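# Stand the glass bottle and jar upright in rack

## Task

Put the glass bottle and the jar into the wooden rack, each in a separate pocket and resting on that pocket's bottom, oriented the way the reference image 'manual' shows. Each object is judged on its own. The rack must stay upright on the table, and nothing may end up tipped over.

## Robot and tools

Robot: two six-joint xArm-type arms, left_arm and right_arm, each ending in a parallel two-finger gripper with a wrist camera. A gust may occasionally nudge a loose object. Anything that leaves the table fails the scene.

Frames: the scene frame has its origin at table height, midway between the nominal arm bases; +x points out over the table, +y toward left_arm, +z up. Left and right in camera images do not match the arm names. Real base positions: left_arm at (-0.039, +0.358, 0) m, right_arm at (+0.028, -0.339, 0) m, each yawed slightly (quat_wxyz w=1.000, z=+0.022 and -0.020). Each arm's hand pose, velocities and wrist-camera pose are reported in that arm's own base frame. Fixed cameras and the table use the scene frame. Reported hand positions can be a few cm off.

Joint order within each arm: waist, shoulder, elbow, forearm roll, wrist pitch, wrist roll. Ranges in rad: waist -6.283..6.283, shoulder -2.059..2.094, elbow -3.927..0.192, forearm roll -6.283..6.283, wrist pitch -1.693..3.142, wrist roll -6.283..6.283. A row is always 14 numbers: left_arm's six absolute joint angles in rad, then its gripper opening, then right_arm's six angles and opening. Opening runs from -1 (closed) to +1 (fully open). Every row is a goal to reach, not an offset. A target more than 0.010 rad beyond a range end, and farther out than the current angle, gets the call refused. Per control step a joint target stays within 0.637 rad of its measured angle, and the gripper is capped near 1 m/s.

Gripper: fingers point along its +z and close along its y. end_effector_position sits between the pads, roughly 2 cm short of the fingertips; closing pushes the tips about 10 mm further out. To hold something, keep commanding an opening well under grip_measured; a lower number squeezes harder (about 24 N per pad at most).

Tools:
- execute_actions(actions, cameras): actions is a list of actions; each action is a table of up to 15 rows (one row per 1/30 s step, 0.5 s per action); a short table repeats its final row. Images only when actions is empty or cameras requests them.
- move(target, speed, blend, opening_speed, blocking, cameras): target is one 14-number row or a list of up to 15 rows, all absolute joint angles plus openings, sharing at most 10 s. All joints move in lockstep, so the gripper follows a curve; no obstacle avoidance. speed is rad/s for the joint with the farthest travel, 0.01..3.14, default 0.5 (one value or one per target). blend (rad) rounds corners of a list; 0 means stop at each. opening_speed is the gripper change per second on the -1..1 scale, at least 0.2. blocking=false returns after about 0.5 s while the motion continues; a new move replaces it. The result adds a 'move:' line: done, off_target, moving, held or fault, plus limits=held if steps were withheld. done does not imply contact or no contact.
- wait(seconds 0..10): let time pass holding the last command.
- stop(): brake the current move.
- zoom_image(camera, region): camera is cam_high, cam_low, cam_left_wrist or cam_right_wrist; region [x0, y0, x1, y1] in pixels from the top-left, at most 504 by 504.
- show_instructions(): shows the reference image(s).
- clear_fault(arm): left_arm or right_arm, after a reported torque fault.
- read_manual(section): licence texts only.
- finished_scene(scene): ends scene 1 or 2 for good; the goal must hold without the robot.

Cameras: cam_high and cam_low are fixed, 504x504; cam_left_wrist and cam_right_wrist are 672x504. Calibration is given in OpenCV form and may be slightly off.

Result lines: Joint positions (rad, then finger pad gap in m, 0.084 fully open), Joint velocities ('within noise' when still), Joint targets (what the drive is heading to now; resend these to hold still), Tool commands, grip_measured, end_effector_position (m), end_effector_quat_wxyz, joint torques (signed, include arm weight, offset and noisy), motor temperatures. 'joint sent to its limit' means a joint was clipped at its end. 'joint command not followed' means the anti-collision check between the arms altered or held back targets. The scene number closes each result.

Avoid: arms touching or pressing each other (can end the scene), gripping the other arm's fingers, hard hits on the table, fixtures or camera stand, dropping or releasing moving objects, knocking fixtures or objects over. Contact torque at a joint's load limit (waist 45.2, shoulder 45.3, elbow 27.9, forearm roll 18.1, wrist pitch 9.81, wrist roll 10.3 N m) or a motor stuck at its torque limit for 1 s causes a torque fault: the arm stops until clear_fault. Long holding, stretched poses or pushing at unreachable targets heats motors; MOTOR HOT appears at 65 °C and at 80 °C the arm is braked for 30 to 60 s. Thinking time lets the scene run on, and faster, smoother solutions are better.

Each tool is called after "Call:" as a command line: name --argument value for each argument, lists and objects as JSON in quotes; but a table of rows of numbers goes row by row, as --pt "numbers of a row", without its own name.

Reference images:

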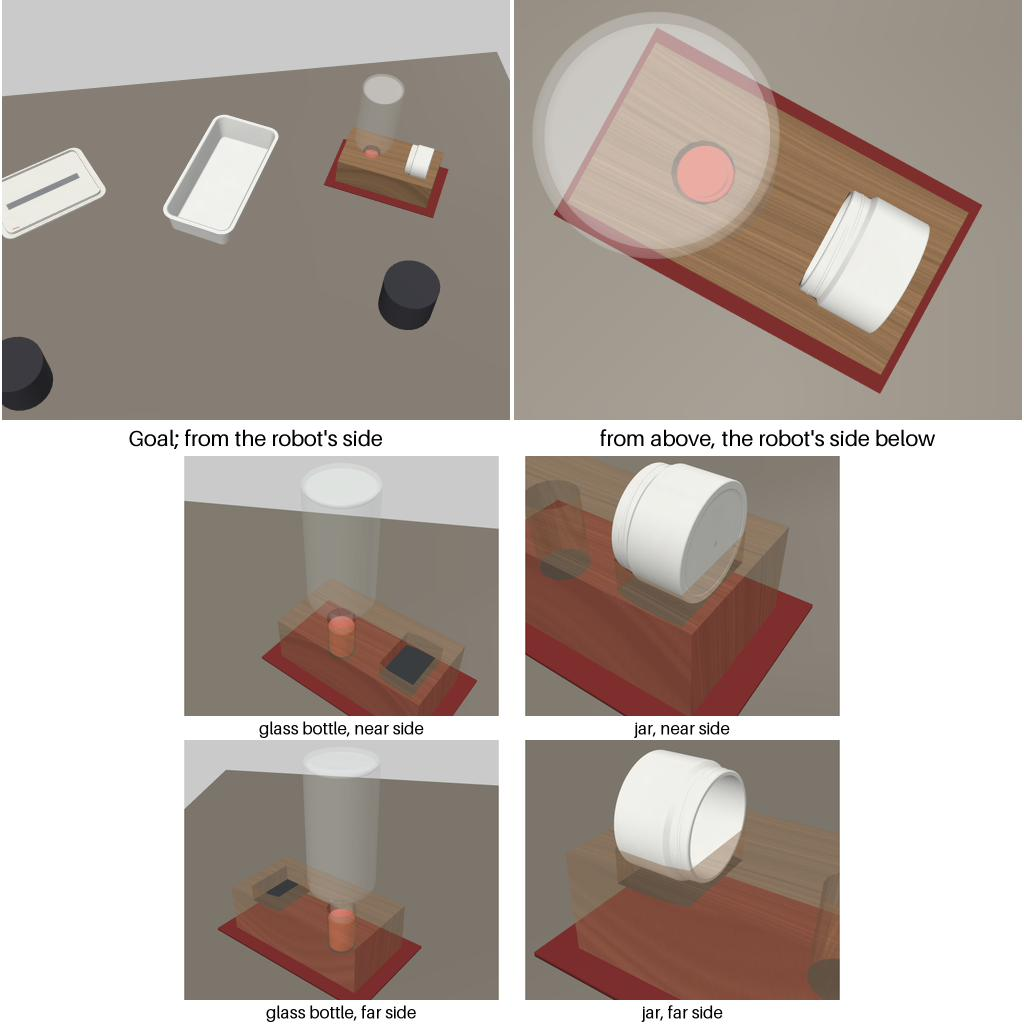

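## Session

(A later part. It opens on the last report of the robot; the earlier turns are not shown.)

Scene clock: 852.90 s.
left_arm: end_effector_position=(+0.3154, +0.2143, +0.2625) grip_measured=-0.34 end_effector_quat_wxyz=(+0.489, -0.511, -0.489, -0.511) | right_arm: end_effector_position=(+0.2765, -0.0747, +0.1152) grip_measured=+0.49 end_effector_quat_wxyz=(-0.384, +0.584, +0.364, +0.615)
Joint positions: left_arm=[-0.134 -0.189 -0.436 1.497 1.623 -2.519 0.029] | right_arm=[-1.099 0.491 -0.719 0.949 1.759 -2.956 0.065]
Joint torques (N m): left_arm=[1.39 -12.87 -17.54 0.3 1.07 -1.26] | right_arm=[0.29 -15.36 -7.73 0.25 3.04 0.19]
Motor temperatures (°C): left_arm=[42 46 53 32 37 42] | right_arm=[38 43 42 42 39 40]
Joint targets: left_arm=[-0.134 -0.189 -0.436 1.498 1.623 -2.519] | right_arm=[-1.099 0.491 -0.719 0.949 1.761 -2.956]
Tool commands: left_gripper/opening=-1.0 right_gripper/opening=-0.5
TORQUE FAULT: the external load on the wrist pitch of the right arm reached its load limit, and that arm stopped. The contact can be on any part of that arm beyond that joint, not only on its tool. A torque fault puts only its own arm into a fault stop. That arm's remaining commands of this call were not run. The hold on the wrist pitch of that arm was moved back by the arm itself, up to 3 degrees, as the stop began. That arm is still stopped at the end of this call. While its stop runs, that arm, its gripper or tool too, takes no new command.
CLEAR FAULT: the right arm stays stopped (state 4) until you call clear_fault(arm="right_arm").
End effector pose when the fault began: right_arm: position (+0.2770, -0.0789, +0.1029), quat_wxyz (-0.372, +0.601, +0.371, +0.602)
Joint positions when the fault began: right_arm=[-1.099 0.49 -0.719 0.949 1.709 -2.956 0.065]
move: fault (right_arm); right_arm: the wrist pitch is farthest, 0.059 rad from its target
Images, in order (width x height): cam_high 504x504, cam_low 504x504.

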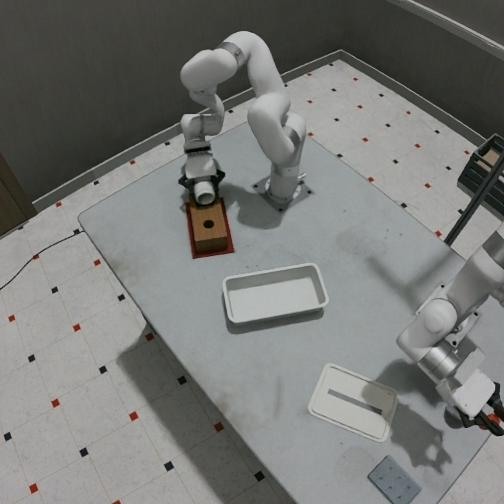

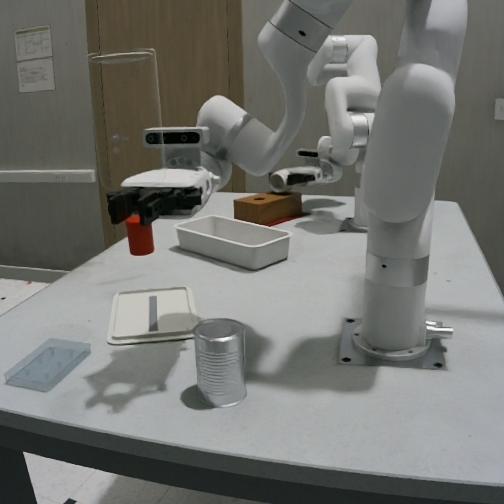

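Call:
clear_fault --arm "right_arm"

Call:
move --target '[-0.1337, -0.1894, -0.4363, 1.4975, 1.6232, -2.519, -1.0, -1.1031, 0.4355, -0.6981, 0.9486, 1.7261, -2.9286, -0.5]' --speed 0.3 --cameras '["cam_high", "cam_low"]'

Call:
zoom_image --camera "cam_high" --region '[182, 176, 232, 226]'

Call:
zoom_image --camera "cam_low" --region '[260, 165, 310, 215]'

Scene clock: 874.43 s.
left_arm: end_effector_position=(+0.3154, +0.2143, +0.2625) grip_measured=-0.34 end_effector_quat_wxyz=(+0.489, -0.511, -0.489, -0.511) | right_arm: end_effector_position=(+0.2765, -0.0747, +0.1152) grip_measured=+0.49 end_effector_quat_wxyz=(-0.384, +0.584, +0.364, +0.615)
Joint positions: left_arm=[-0.134 -0.189 -0.436 1.497 1.623 -2.519 0.029] | right_arm=[-1.099 0.491 -0.719 0.949 1.759 -2.956 0.065]
Joint torques (N m): left_arm=[5.02 -9.82 -14.98 0.36 1.06 0.18] | right_arm=[-0.54 -15.17 -7.6 0.53 3.14 0.2]
Joint targets: left_arm=[-0.134 -0.189 -0.436 1.498 1.623 -2.519] | right_arm=[-1.099 0.491 -0.719 0.949 1.759 -2.956]
Tool commands: left_gripper/opening=-1.0 right_gripper/opening=-0.5
TORQUE FAULT, CONTINUED: the right arm's stop, for the torque fault of the wrist pitch that an earlier result reported, is over. The call counts as one of the actions that you can send in this scene. The hold on the wrist pitch of that arm was moved back by the arm itself, up to 3 degrees, as the stop began. That arm's target is now where it stood when the stop ended, not its last command. That arm keeps its grip as last carried out and accepts commands again: back off and push less far.
CLEAR FAULT: your call cleared the right arm's torque fault. If a joint's load stays at its limit, that arm stops again at once.

Scene clock: 875.27 s.
left_arm: end_effector_position=(+0.3154, +0.2143, +0.2625) grip_measured=-0.34 end_effector_quat_wxyz=(+0.489, -0.511, -0.489, -0.511) | right_arm: end_effector_position=(+0.2767, -0.0789, +0.1174) grip_measured=+0.49 end_effector_quat_wxyz=(-0.372, +0.602, +0.371, +0.602)
Joint positions: left_arm=[-0.134 -0.189 -0.436 1.497 1.623 -2.519 0.029] | right_arm=[-1.103 0.436 -0.698 0.949 1.726 -2.929 0.065]
Joint torques (N m): left_arm=[5.2 -9.59 -14.97 0.45 0.99 0.26] | right_arm=[-2.95 -18.65 -4.66 -1.69 -0.45 2.03]
Joint targets: left_arm=[-0.134 -0.189 -0.436 1.498 1.623 -2.519] | right_arm=[-1.103 0.435 -0.698 0.949 1.726 -2.929]
move: done
Images, in order (width x height): cam_high 504x504, cam_low 504x504.

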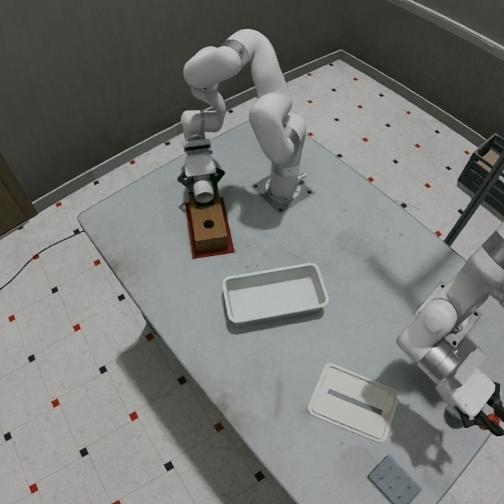

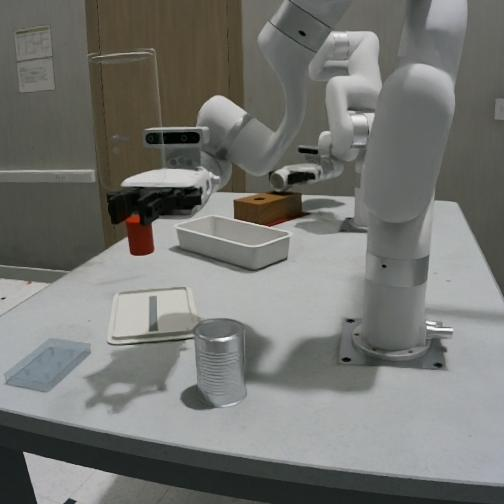

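Scaled by 10.080 from the camera's 504x504 image, which has a finer 720x720 frame.

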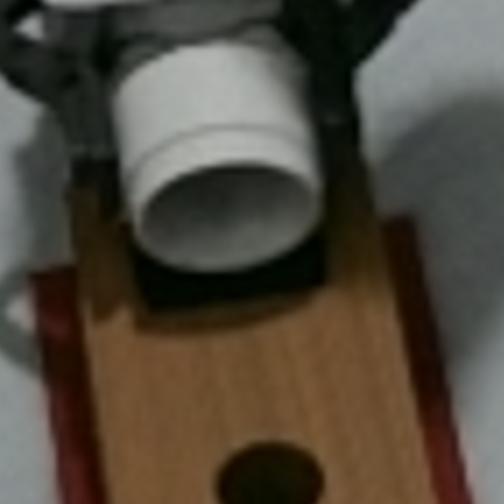

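Scaled by 10.080 from the camera's 504x504 image, which has a finer 720x720 frame.

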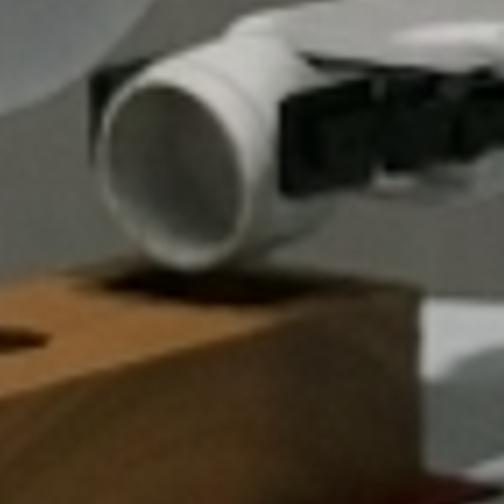

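Call:
move --target '[-0.1337, -0.1894, -0.4363, 1.4975, 1.6232, -2.519, -1.0, -1.106, 0.5428, -0.747, 0.9573, 1.7957, -2.9727, -0.5]' --speed 0.3 --cameras '["cam_high", "cam_low"]'

Call:
zoom_image --camera "cam_high" --region '[182, 176, 232, 226]'

Call:
zoom_image --camera "cam_low" --region '[260, 165, 310, 215]'

Scene clock: 923.80 s.
left_arm: end_effector_position=(+0.3154, +0.2143, +0.2625) grip_measured=-0.34 end_effector_quat_wxyz=(+0.489, -0.511, -0.489, -0.511) | right_arm: end_effector_position=(+0.2785, -0.0774, +0.1151) grip_measured=+0.49 end_effector_quat_wxyz=(-0.391, +0.570, +0.351, +0.632)
Joint positions: left_arm=[-0.134 -0.189 -0.436 1.497 1.623 -2.519 0.029] | right_arm=[-1.106 0.543 -0.747 0.957 1.796 -2.973 0.065]
Joint torques (N m): left_arm=[5.37 -9.81 -14.89 0.3 1.01 0.5] | right_arm=[-2.82 -11.38 -8.93 2.23 3.24 -1.89]
Joint targets: left_arm=[-0.134 -0.189 -0.436 1.498 1.623 -2.519] | right_arm=[-1.106 0.543 -0.747 0.957 1.796 -2.973]
move: done
Images, in order (width x height): cam_high 504x504, cam_low 504x504.

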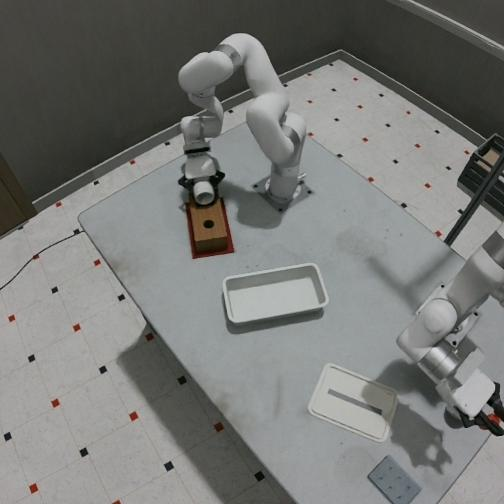

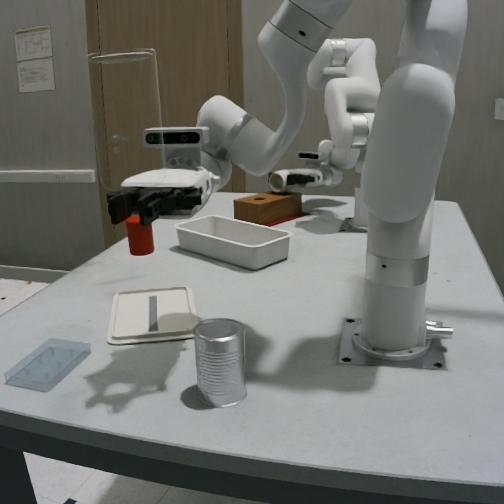

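Scaled by 10.080 from the camera's 504x504 image, which has a finer 720x720 frame.

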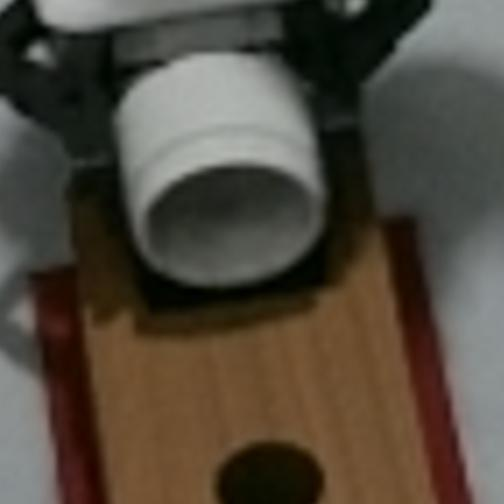

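Scaled by 10.080 from the camera's 504x504 image, which has a finer 720x720 frame.

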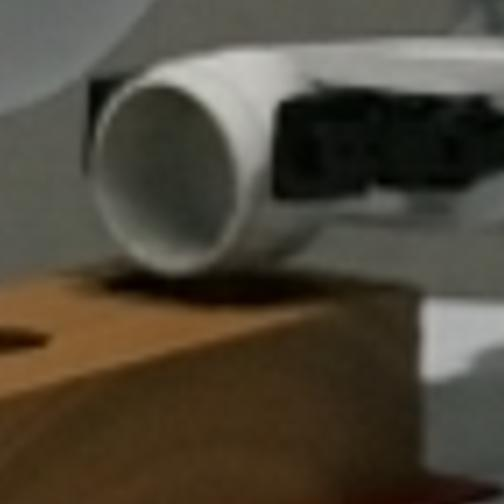

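Call:
move --pt "-0.1337 -0.1894 -0.4363 1.4975 1.6232 -2.519 -1.0 -1.1095 0.5445 -0.7496 0.9543 1.7957 -2.9727 -0.5" --pt "-0.1337 -0.1894 -0.4363 1.4975 1.6232 -2.519 -1.0 -1.1072 0.5866 -0.7687 0.9523 1.7825 -2.9915 -0.5" --speed '[0.2, 0.06]' --cameras '["cam_high", "cam_low"]'

Call:
zoom_image --camera "cam_high" --region '[182, 176, 232, 226]'

Call:
zoom_image --camera "cam_low" --region '[260, 165, 310, 215]'

Scene clock: 1010.90 s.
left_arm: end_effector_position=(+0.3154, +0.2143, +0.2625) grip_measured=-0.34 end_effector_quat_wxyz=(+0.489, -0.511, -0.489, -0.511) | right_arm: end_effector_position=(+0.2772, -0.0760, +0.1165) grip_measured=+0.49 end_effector_quat_wxyz=(-0.402, +0.552, +0.343, +0.645)
Joint positions: left_arm=[-0.134 -0.189 -0.436 1.497 1.623 -2.519 0.029] | right_arm=[-1.107 0.586 -0.768 0.952 1.835 -2.991 0.065]
Joint torques (N m): left_arm=[5.27 -10.04 -14.94 0.41 1.07 0.59] | right_arm=[-0.4 -15.22 -6.43 0.3 3.39 0.1]
Joint targets: left_arm=[-0.134 -0.189 -0.436 1.498 1.623 -2.519] | right_arm=[-1.107 0.586 -0.768 0.952 1.838 -2.991]
Tool commands: left_gripper/opening=-1.0 right_gripper/opening=-0.5
TORQUE FAULT: the external load on the wrist pitch of the right arm reached its load limit, and that arm stopped. The contact can be on any part of that arm beyond that joint, not only on its tool. A torque fault puts only its own arm into a fault stop. That arm's remaining commands of this call were not run. The hold on the wrist pitch of that arm was moved back by the arm itself, up to 3 degrees, as the stop began. That arm is still stopped at the end of this call. While its stop runs, that arm, its gripper or tool too, takes no new command.
CLEAR FAULT: the right arm stays stopped (state 4) until you call clear_fault(arm="right_arm").
End effector pose when the fault began: right_arm: position (+0.2779, -0.0787, +0.1037), quat_wxyz (-0.391, +0.569, +0.351, +0.633)
Joint positions when the fault began: right_arm=[-1.107 0.586 -0.768 0.952 1.785 -2.991 0.065]
move: fault (right_arm); right_arm: the wrist pitch is farthest, 0.053 rad from its target
Images, in order (width x height): cam_high 504x504, cam_low 504x504.

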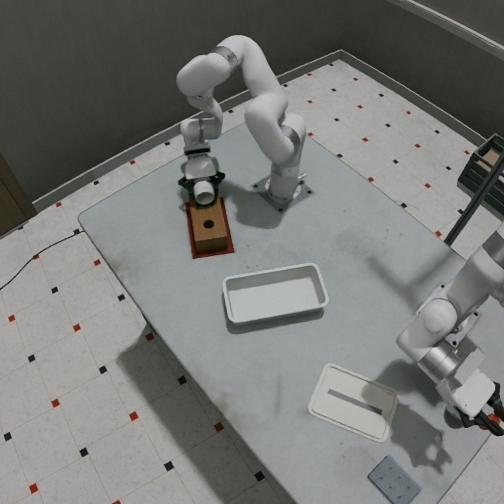

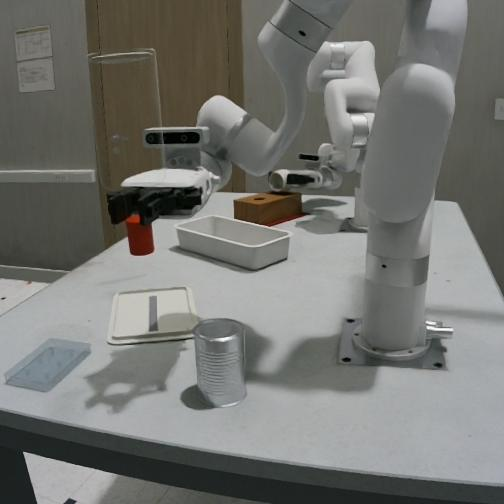

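Scaled by 10.080 from the camera's 504x504 image, which has a finer 720x720 frame.

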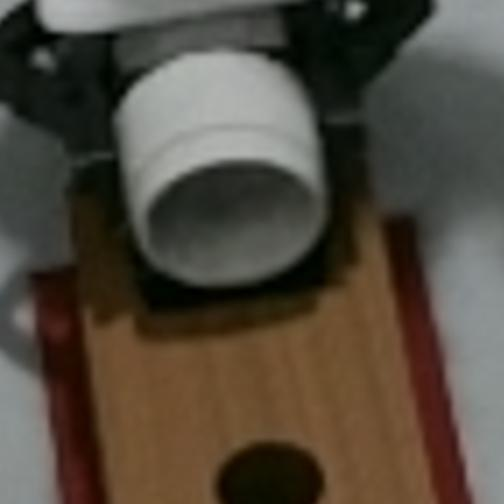

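Scaled by 10.080 from the camera's 504x504 image, which has a finer 720x720 frame.

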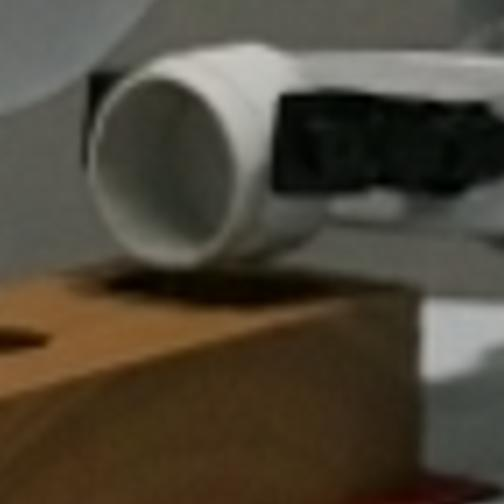

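Call:
clear_fault --arm "right_arm"

Call:
move --pt "-0.1337 -0.1894 -0.4363 1.4975 1.6232 -2.519 -1.0 -1.1086 0.5855 -0.7697 0.9571 1.8345 -2.9743 -0.5" --pt "-0.1337 -0.1894 -0.4363 1.4975 1.6232 -2.519 -1.0 -1.1073 0.61 -0.7808 0.9559 1.8269 -2.9852 -0.5" --speed '[0.2, 0.05]' --cameras '["cam_high", "cam_low"]'

Call:
zoom_image --camera "cam_high" --region '[182, 176, 232, 226]'

Call:
zoom_image --camera "cam_low" --region '[260, 165, 310, 215]'

Scene clock: 1090.93 s.
left_arm: end_effector_position=(+0.3154, +0.2143, +0.2625) grip_measured=-0.34 end_effector_quat_wxyz=(+0.489, -0.511, -0.489, -0.511) | right_arm: end_effector_position=(+0.2772, -0.0760, +0.1165) grip_measured=+0.49 end_effector_quat_wxyz=(-0.402, +0.552, +0.343, +0.645)
Joint positions: left_arm=[-0.134 -0.189 -0.436 1.497 1.623 -2.519 0.029] | right_arm=[-1.107 0.586 -0.768 0.952 1.835 -2.991 0.065]
Joint torques (N m): left_arm=[5.18 -9.76 -14.95 0.39 1.02 0.57] | right_arm=[0.11 -15.32 -6.21 0.13 3.29 0.07]
Joint targets: left_arm=[-0.134 -0.189 -0.436 1.498 1.623 -2.519] | right_arm=[-1.107 0.586 -0.768 0.952 1.835 -2.991]
Tool commands: left_gripper/opening=-1.0 right_gripper/opening=-0.5
TORQUE FAULT, CONTINUED: the right arm's stop, for the torque fault of the wrist pitch that an earlier result reported, is over. The call counts as one of the actions that you can send in this scene. The hold on the wrist pitch of that arm was moved back by the arm itself, up to 3 degrees, as the stop began. That arm's target is now where it stood when the stop ended, not its last command. That arm keeps its grip as last carried out and accepts commands again: back off and push less far.
CLEAR FAULT: your call cleared the right arm's torque fault. If a joint's load stays at its limit, that arm stops again at once.

Scene clock: 1092.37 s.
left_arm: end_effector_position=(+0.3154, +0.2143, +0.2625) grip_measured=-0.34 end_effector_quat_wxyz=(+0.489, -0.511, -0.489, -0.511) | right_arm: end_effector_position=(+0.2785, -0.0775, +0.1098) grip_measured=+0.49 end_effector_quat_wxyz=(-0.404, +0.556, +0.338, +0.643)
Joint positions: left_arm=[-0.134 -0.189 -0.436 1.497 1.623 -2.519 0.029] | right_arm=[-1.107 0.61 -0.781 0.956 1.827 -2.985 0.065]
Joint torques (N m): left_arm=[5.32 -9.9 -15 0.32 1.06 0.6] | right_arm=[2.87 -11.75 -8.78 -1.7 -0.01 -0.98]
Joint targets: left_arm=[-0.134 -0.189 -0.436 1.498 1.623 -2.519] | right_arm=[-1.107 0.610 -0.781 0.956 1.827 -2.985]
move: done
Images, in order (width x height): cam_high 504x504, cam_low 504x504.

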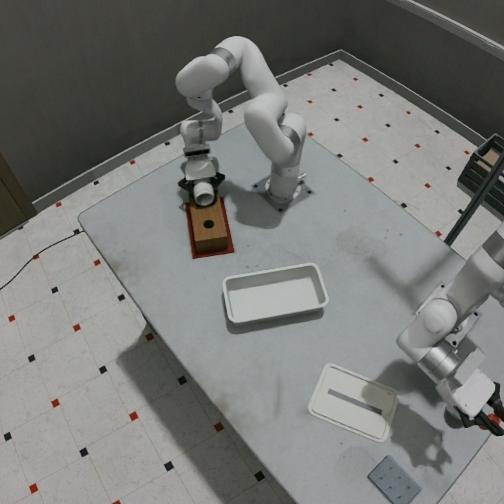

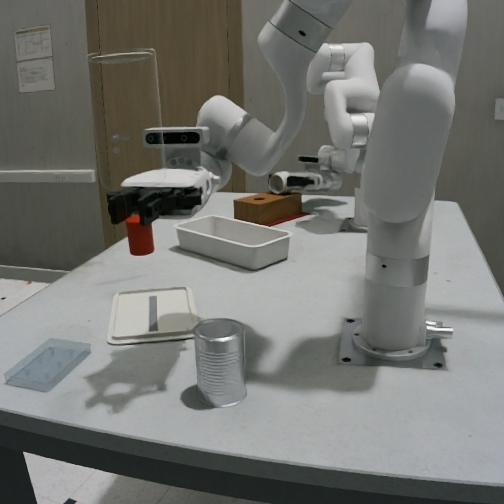

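Scaled by 10.080 from the camera's 504x504 image, which has a finer 720x720 frame.

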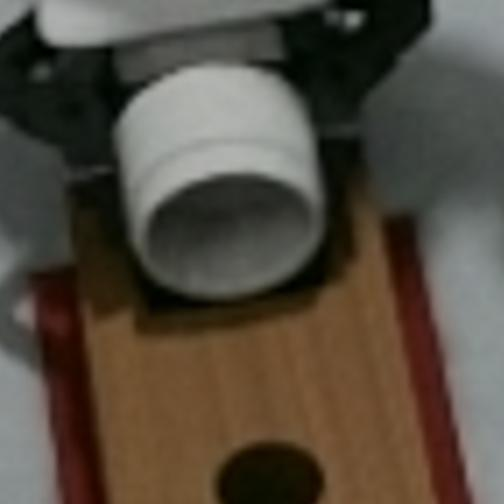

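Scaled by 10.080 from the camera's 504x504 image, which has a finer 720x720 frame.

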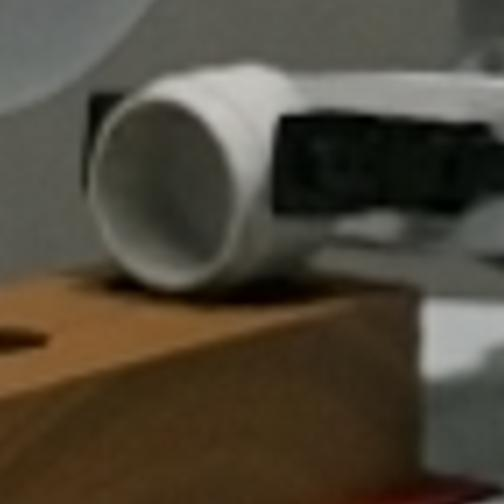

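Call:
move --target '[-0.1337, -0.1894, -0.4363, 1.4975, 1.6232, -2.519, -1.0, -1.1065, 0.624, -0.7872, 0.9552, 1.8225, -2.9914, -0.5]' --speed 0.05 --cameras '["cam_high", "cam_low"]'

Call:
zoom_image --camera "cam_high" --region '[182, 176, 232, 226]'

Call:
zoom_image --camera "cam_low" --region '[260, 165, 310, 215]'

Scene clock: 1113.27 s.
left_arm: end_effector_position=(+0.3154, +0.2143, +0.2625) grip_measured=-0.34 end_effector_quat_wxyz=(+0.489, -0.511, -0.489, -0.511) | right_arm: end_effector_position=(+0.2785, -0.0775, +0.1058) grip_measured=+0.49 end_effector_quat_wxyz=(-0.405, +0.556, +0.337, +0.643)
Joint positions: left_arm=[-0.134 -0.189 -0.436 1.497 1.623 -2.519 0.029] | right_arm=[-1.107 0.624 -0.787 0.955 1.823 -2.991 0.065]
Joint torques (N m): left_arm=[5.1 -9.76 -14.94 0.43 1.04 0.57] | right_arm=[2.75 -12.08 -8.54 -1.66 -0.1 -1.91]
Joint targets: left_arm=[-0.134 -0.189 -0.436 1.498 1.623 -2.519] | right_arm=[-1.107 0.624 -0.787 0.955 1.823 -2.991]
move: done
Images, in order (width x height): cam_high 504x504, cam_low 504x504.

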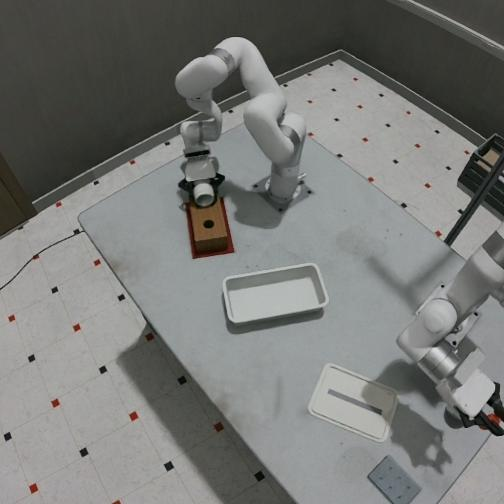

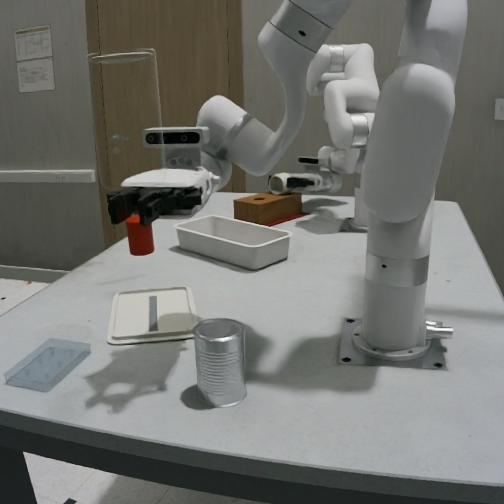

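Scaled by 10.080 from the camera's 504x504 image, which has a finer 720x720 frame.

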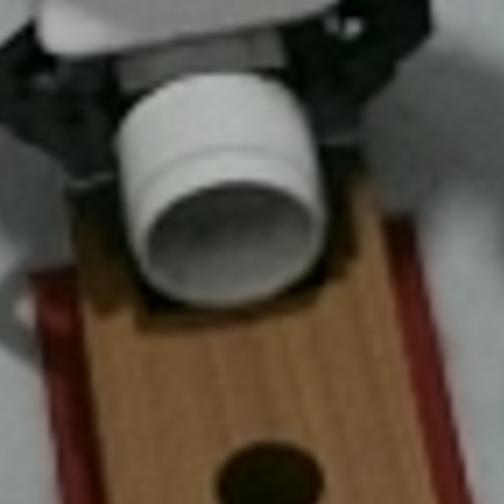

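Scaled by 10.080 from the camera's 504x504 image, which has a finer 720x720 frame.

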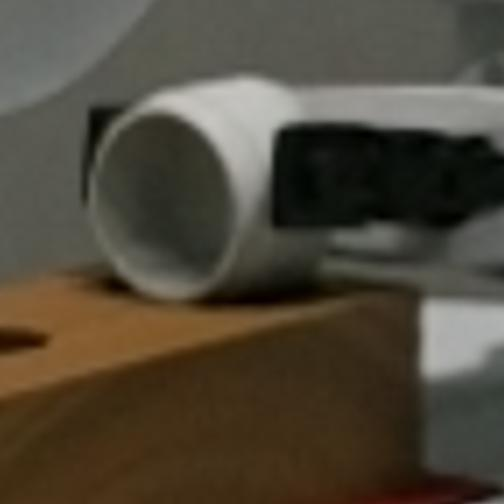

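Call:
zoom_image --camera "cam_low" --region '[264, 182, 296, 204]'

Call:
zoom_image --camera "cam_high" --region '[190, 192, 220, 212]'

Scaled by 15.750 from the camera's 504x504 image, which has a finer 720x720 frame.

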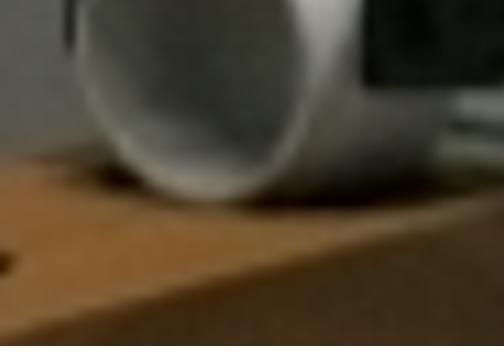

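Scaled by 16.800 from the camera's 504x504 image, which has a finer 720x720 frame.

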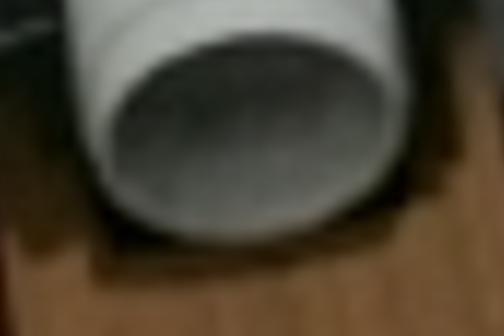

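Call:
move --target '[-0.1337, -0.1894, -0.4363, 1.4975, 1.6232, -2.519, -1.0, -1.1095, 0.556, -0.7551, 0.9523, 1.7834, -2.9805, -0.5]' --speed 0.1 --cameras '["cam_high", "cam_low"]'

Call:
zoom_image --camera "cam_low" --region '[264, 172, 300, 204]'

Call:
zoom_image --camera "cam_high" --region '[190, 182, 220, 212]'

Scene clock: 1178.37 s.
left_arm: end_effector_position=(+0.3154, +0.2143, +0.2625) grip_measured=-0.34 end_effector_quat_wxyz=(+0.489, -0.511, -0.489, -0.511) | right_arm: end_effector_position=(+0.2777, -0.0794, +0.1092) grip_measured=+0.49 end_effector_quat_wxyz=(-0.388, +0.572, +0.353, +0.630)
Joint positions: left_arm=[-0.134 -0.189 -0.436 1.497 1.623 -2.519 0.029] | right_arm=[-1.109 0.556 -0.755 0.952 1.783 -2.981 0.065]
Joint torques (N m): left_arm=[5.15 -9.89 -14.91 0.37 1 0.56] | right_arm=[-3.11 -20.49 -4.37 -1.59 -0.19 1.12]
Joint targets: left_arm=[-0.134 -0.189 -0.436 1.498 1.623 -2.519] | right_arm=[-1.109 0.556 -0.755 0.952 1.783 -2.981]
move: done
Images, in order (width x height): cam_high 504x504, cam_low 504x504.

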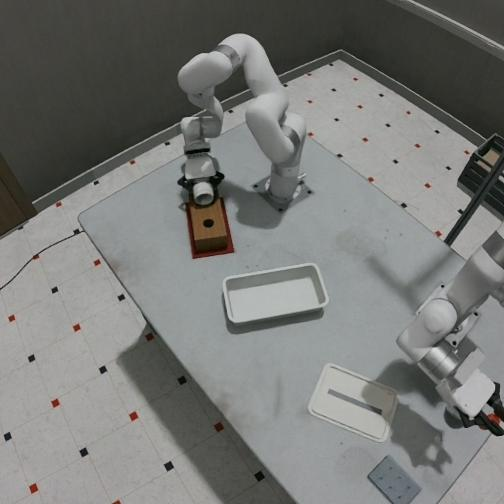

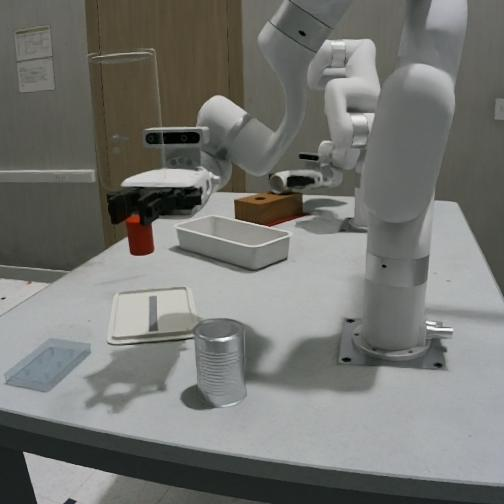

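Scaled by 14.000 from the camera's 504x504 image, which has a finer 720x720 frame.

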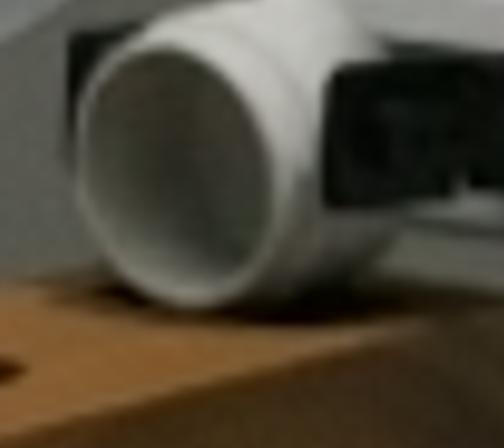

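Scaled by 16.800 from the camera's 504x504 image, which has a finer 720x720 frame.

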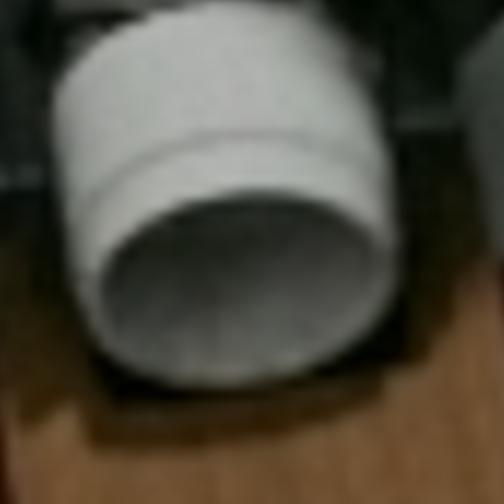

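Call:
move --pt "-0.1337 -0.1894 -0.4363 1.4975 1.6232 -2.519 -1.0 -1.1130 0.5573 -0.7584 0.9487 1.7834 -2.9805 -0.5" --pt "-0.1337 -0.1894 -0.4363 1.4975 1.6232 -2.519 -1.0 -1.1127 0.5625 -0.7608 0.9485 1.7818 -2.9829 -0.5" --speed '[0.1, 0.03]' --cameras '["cam_high"]'

Call:
zoom_image --camera "cam_high" --region '[190, 182, 220, 212]'

Scene clock: 1223.83 s.
left_arm: end_effector_position=(+0.3154, +0.2143, +0.2625) grip_measured=-0.34 end_effector_quat_wxyz=(+0.489, -0.511, -0.489, -0.511) | right_arm: end_effector_position=(+0.2771, -0.0809, +0.1074) grip_measured=+0.49 end_effector_quat_wxyz=(-0.387, +0.573, +0.354, +0.630)
Joint positions: left_arm=[-0.134 -0.189 -0.436 1.497 1.623 -2.519 0.029] | right_arm=[-1.113 0.562 -0.761 0.949 1.782 -2.983 0.065]
Joint torques (N m): left_arm=[5.13 -9.86 -14.92 0.4 1.06 0.58] | right_arm=[1.55 -12.09 -9.51 -1.6 -0.33 -1.07]
Joint targets: left_arm=[-0.134 -0.189 -0.436 1.498 1.623 -2.519] | right_arm=[-1.113 0.562 -0.761 0.949 1.782 -2.983]
move: done
Images, in order (width x height): cam_high 504x504.

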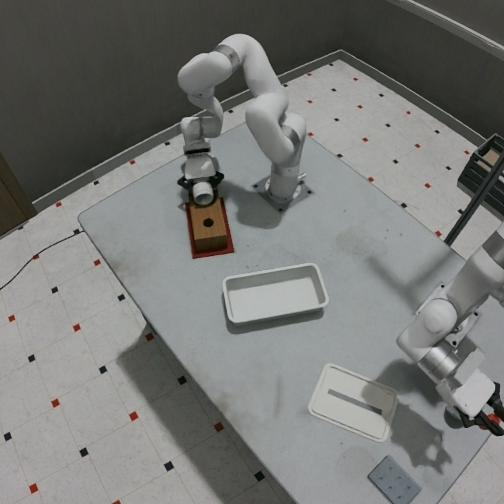

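Scaled by 16.800 from the camera's 504x504 image, which has a finer 720x720 frame.

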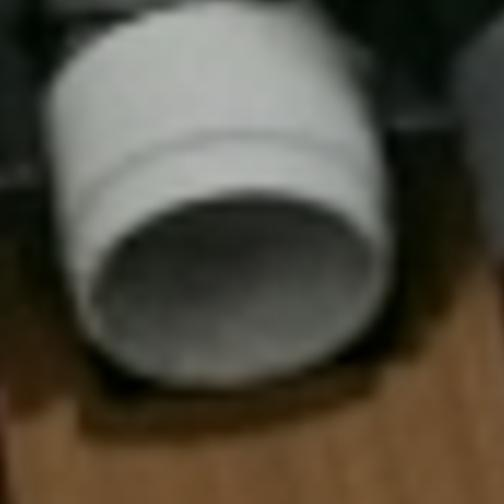

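Call:
move --pt "-0.1337 -0.1894 -0.4363 1.4975 1.6232 -2.519 -1.0 -1.1141 0.5606 -0.7561 0.9472 1.7818 -2.9829 -0.5" --pt "-0.1337 -0.1894 -0.4363 1.4975 1.6232 -2.519 -1.0 -1.1137 0.5676 -0.7593 0.9469 1.7796 -2.986 -0.5" --speed '[0.1, 0.03]' --cameras '["cam_high", "cam_low"]'

Call:
zoom_image --camera "cam_high" --region '[190, 182, 220, 212]'

Call:
zoom_image --camera "cam_low" --region '[264, 172, 300, 204]'

Scene clock: 1245.43 s.
left_arm: end_effector_position=(+0.3154, +0.2143, +0.2625) grip_measured=-0.34 end_effector_quat_wxyz=(+0.489, -0.511, -0.489, -0.511) | right_arm: end_effector_position=(+0.2760, -0.0799, +0.1057) grip_measured=+0.49 end_effector_quat_wxyz=(-0.388, +0.573, +0.353, +0.630)
Joint positions: left_arm=[-0.134 -0.189 -0.436 1.497 1.623 -2.519 0.029] | right_arm=[-1.114 0.567 -0.759 0.947 1.78 -2.986 0.065]
Joint torques (N m): left_arm=[5.12 -9.86 -14.98 0.37 1.03 0.6] | right_arm=[3.53 -11.05 -8.95 -1.65 -0.35 -1.04]
Joint targets: left_arm=[-0.134 -0.189 -0.436 1.498 1.623 -2.519] | right_arm=[-1.114 0.568 -0.759 0.947 1.780 -2.986]
move: done
Images, in order (width x height): cam_high 504x504, cam_low 504x504.

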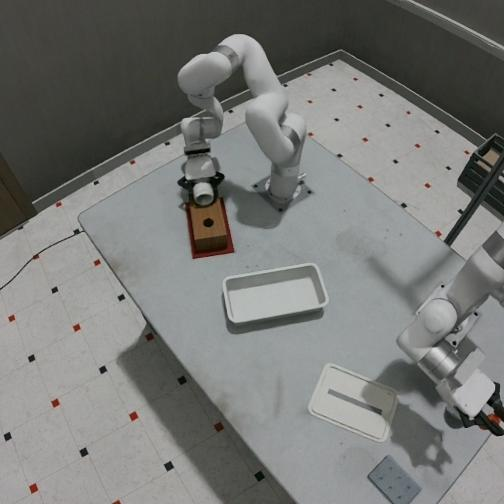

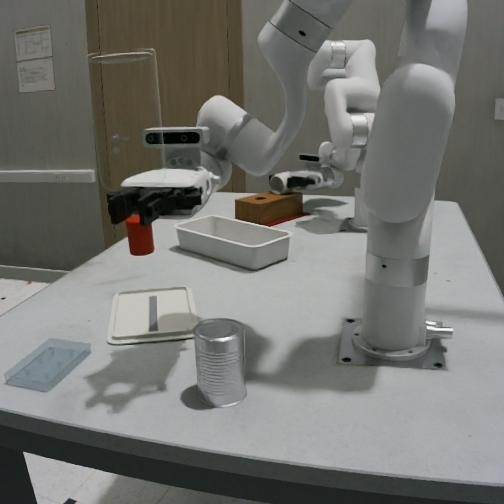

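Scaled by 16.800 from the camera's 504x504 image, which has a finer 720x720 frame.

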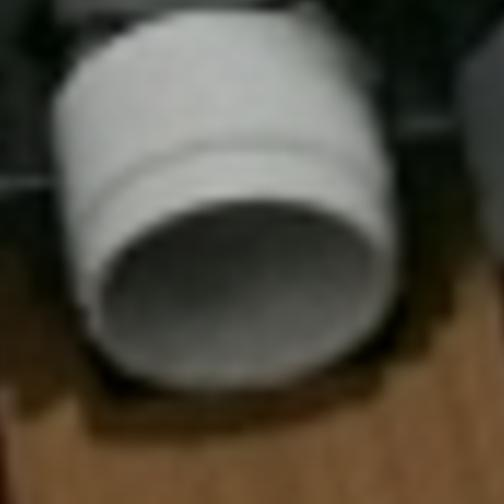

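Scaled by 14.000 from the camera's 504x504 image, which has a finer 720x720 frame.

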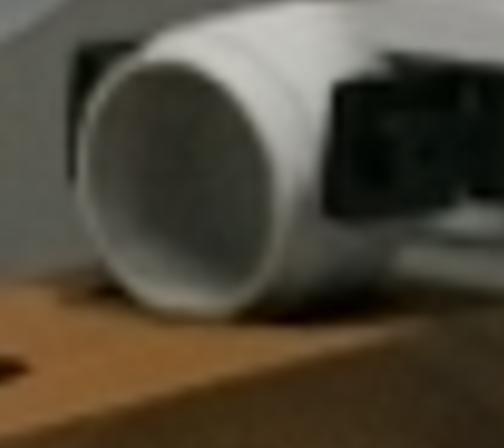

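Call:
move --pt "-0.1337 -0.1894 -0.4363 1.4975 1.6232 -2.519 -1.0 -1.1133 0.5746 -0.7625 0.9466 1.7774 -2.9891 -0.5" --pt "-0.1337 -0.1894 -0.4363 1.4975 1.6232 -2.519 -1.0 -1.1129 0.5816 -0.7657 0.9463 1.7752 -2.9922 -0.5" --speed '[0.03, 0.03]' --cameras '["cam_high", "cam_low"]'

Call:
zoom_image --camera "cam_high" --region '[190, 182, 220, 212]'

Call:
zoom_image --camera "cam_low" --region '[264, 172, 300, 204]'

Scene clock: 1253.13 s.
left_arm: end_effector_position=(+0.3154, +0.2143, +0.2625) grip_measured=-0.34 end_effector_quat_wxyz=(+0.489, -0.511, -0.489, -0.511) | right_arm: end_effector_position=(+0.2761, -0.0799, +0.1018) grip_measured=+0.49 end_effector_quat_wxyz=(-0.388, +0.573, +0.353, +0.630)
Joint positions: left_arm=[-0.134 -0.189 -0.436 1.497 1.623 -2.519 0.029] | right_arm=[-1.113 0.582 -0.766 0.946 1.775 -2.992 0.065]
Joint torques (N m): left_arm=[5 -9.99 -14.97 0.43 1.06 0.62] | right_arm=[2.94 -11.72 -8.67 -1.75 -0.13 -1.74]
Joint targets: left_arm=[-0.134 -0.189 -0.436 1.498 1.623 -2.519] | right_arm=[-1.113 0.582 -0.766 0.946 1.775 -2.992]
move: done
Images, in order (width x height): cam_high 504x504, cam_low 504x504.

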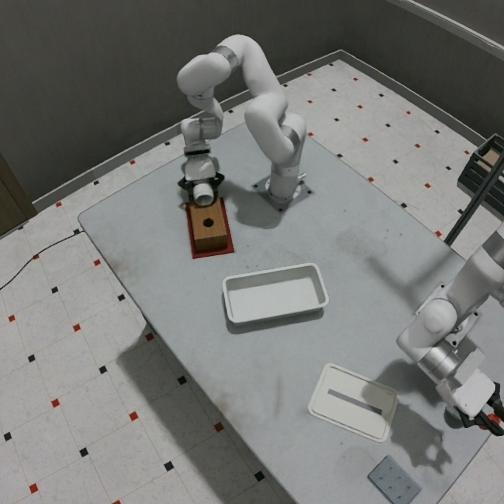

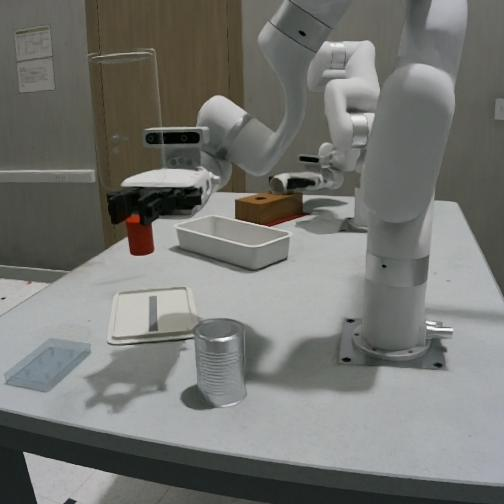

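Scaled by 16.800 from the camera's 504x504 image, which has a finer 720x720 frame.

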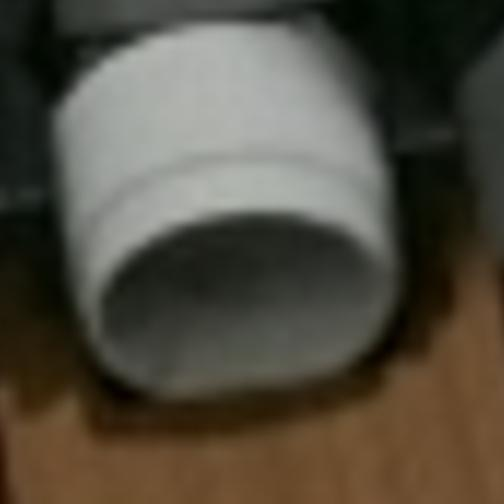

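Scaled by 14.000 from the camera's 504x504 image, which has a finer 720x720 frame.

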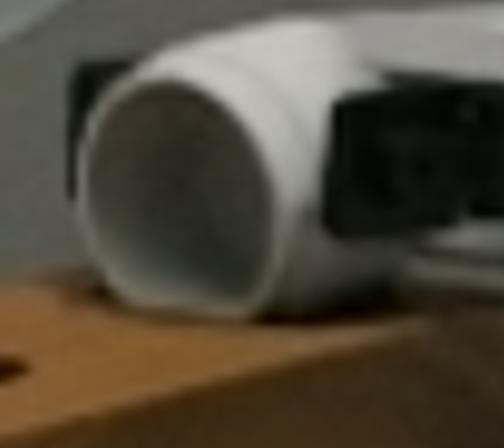

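Call:
move --pt "-0.1337 -0.1894 -0.4363 1.4975 1.6232 -2.519 -1.0 -1.1117 0.6026 -0.7753 0.9453 1.7686 -3.0016 -0.5" --pt "-0.1337 -0.1894 -0.4363 1.4975 1.6232 -2.519 -1.0 -1.1109 0.6184 -0.7825 0.9445 1.7636 -3.0086 -0.5" --speed '[0.04, 0.03]' --cameras '["cam_high", "cam_low"]'

Call:
zoom_image --camera "cam_high" --region '[182, 176, 232, 226]'

Call:
zoom_image --camera "cam_low" --region '[260, 165, 310, 215]'

Scene clock: 1267.63 s.
left_arm: end_effector_position=(+0.3154, +0.2143, +0.2625) grip_measured=-0.34 end_effector_quat_wxyz=(+0.489, -0.511, -0.489, -0.511) | right_arm: end_effector_position=(+0.2759, -0.0799, +0.0915) grip_measured=+0.49 end_effector_quat_wxyz=(-0.388, +0.572, +0.353, +0.630)
Joint positions: left_arm=[-0.134 -0.189 -0.436 1.497 1.623 -2.519 0.029] | right_arm=[-1.111 0.618 -0.782 0.945 1.764 -3.009 0.065]
Joint torques (N m): left_arm=[5.17 -9.96 -14.96 0.29 1.1 0.66] | right_arm=[3.38 -11.24 -7.93 -1.64 -0.23 -1.92]
Joint targets: left_arm=[-0.134 -0.189 -0.436 1.498 1.623 -2.519] | right_arm=[-1.111 0.618 -0.782 0.945 1.764 -3.009]
move: done
Images, in order (width x height): cam_high 504x504, cam_low 504x504.

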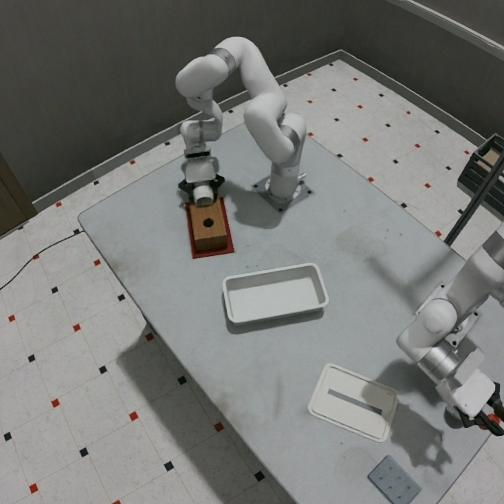

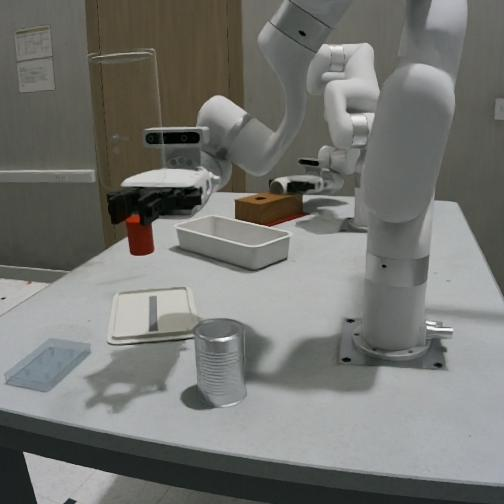

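Scaled by 10.080 from the camera's 504x504 image, which has a finer 720x720 frame.

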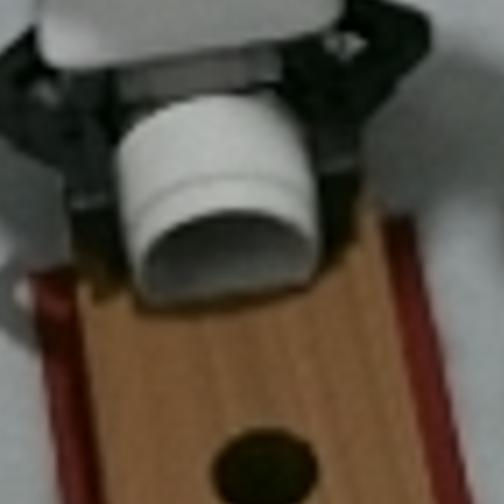

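Scaled by 10.080 from the camera's 504x504 image, which has a finer 720x720 frame.

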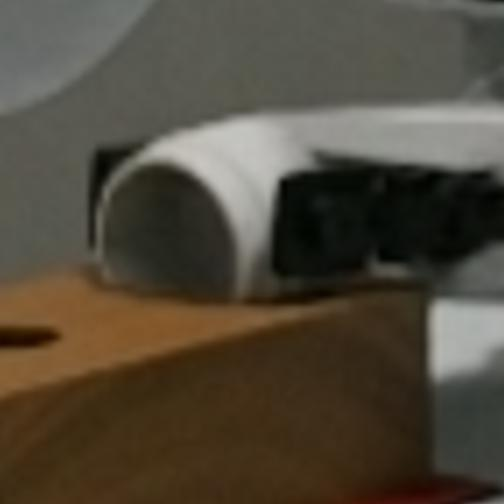

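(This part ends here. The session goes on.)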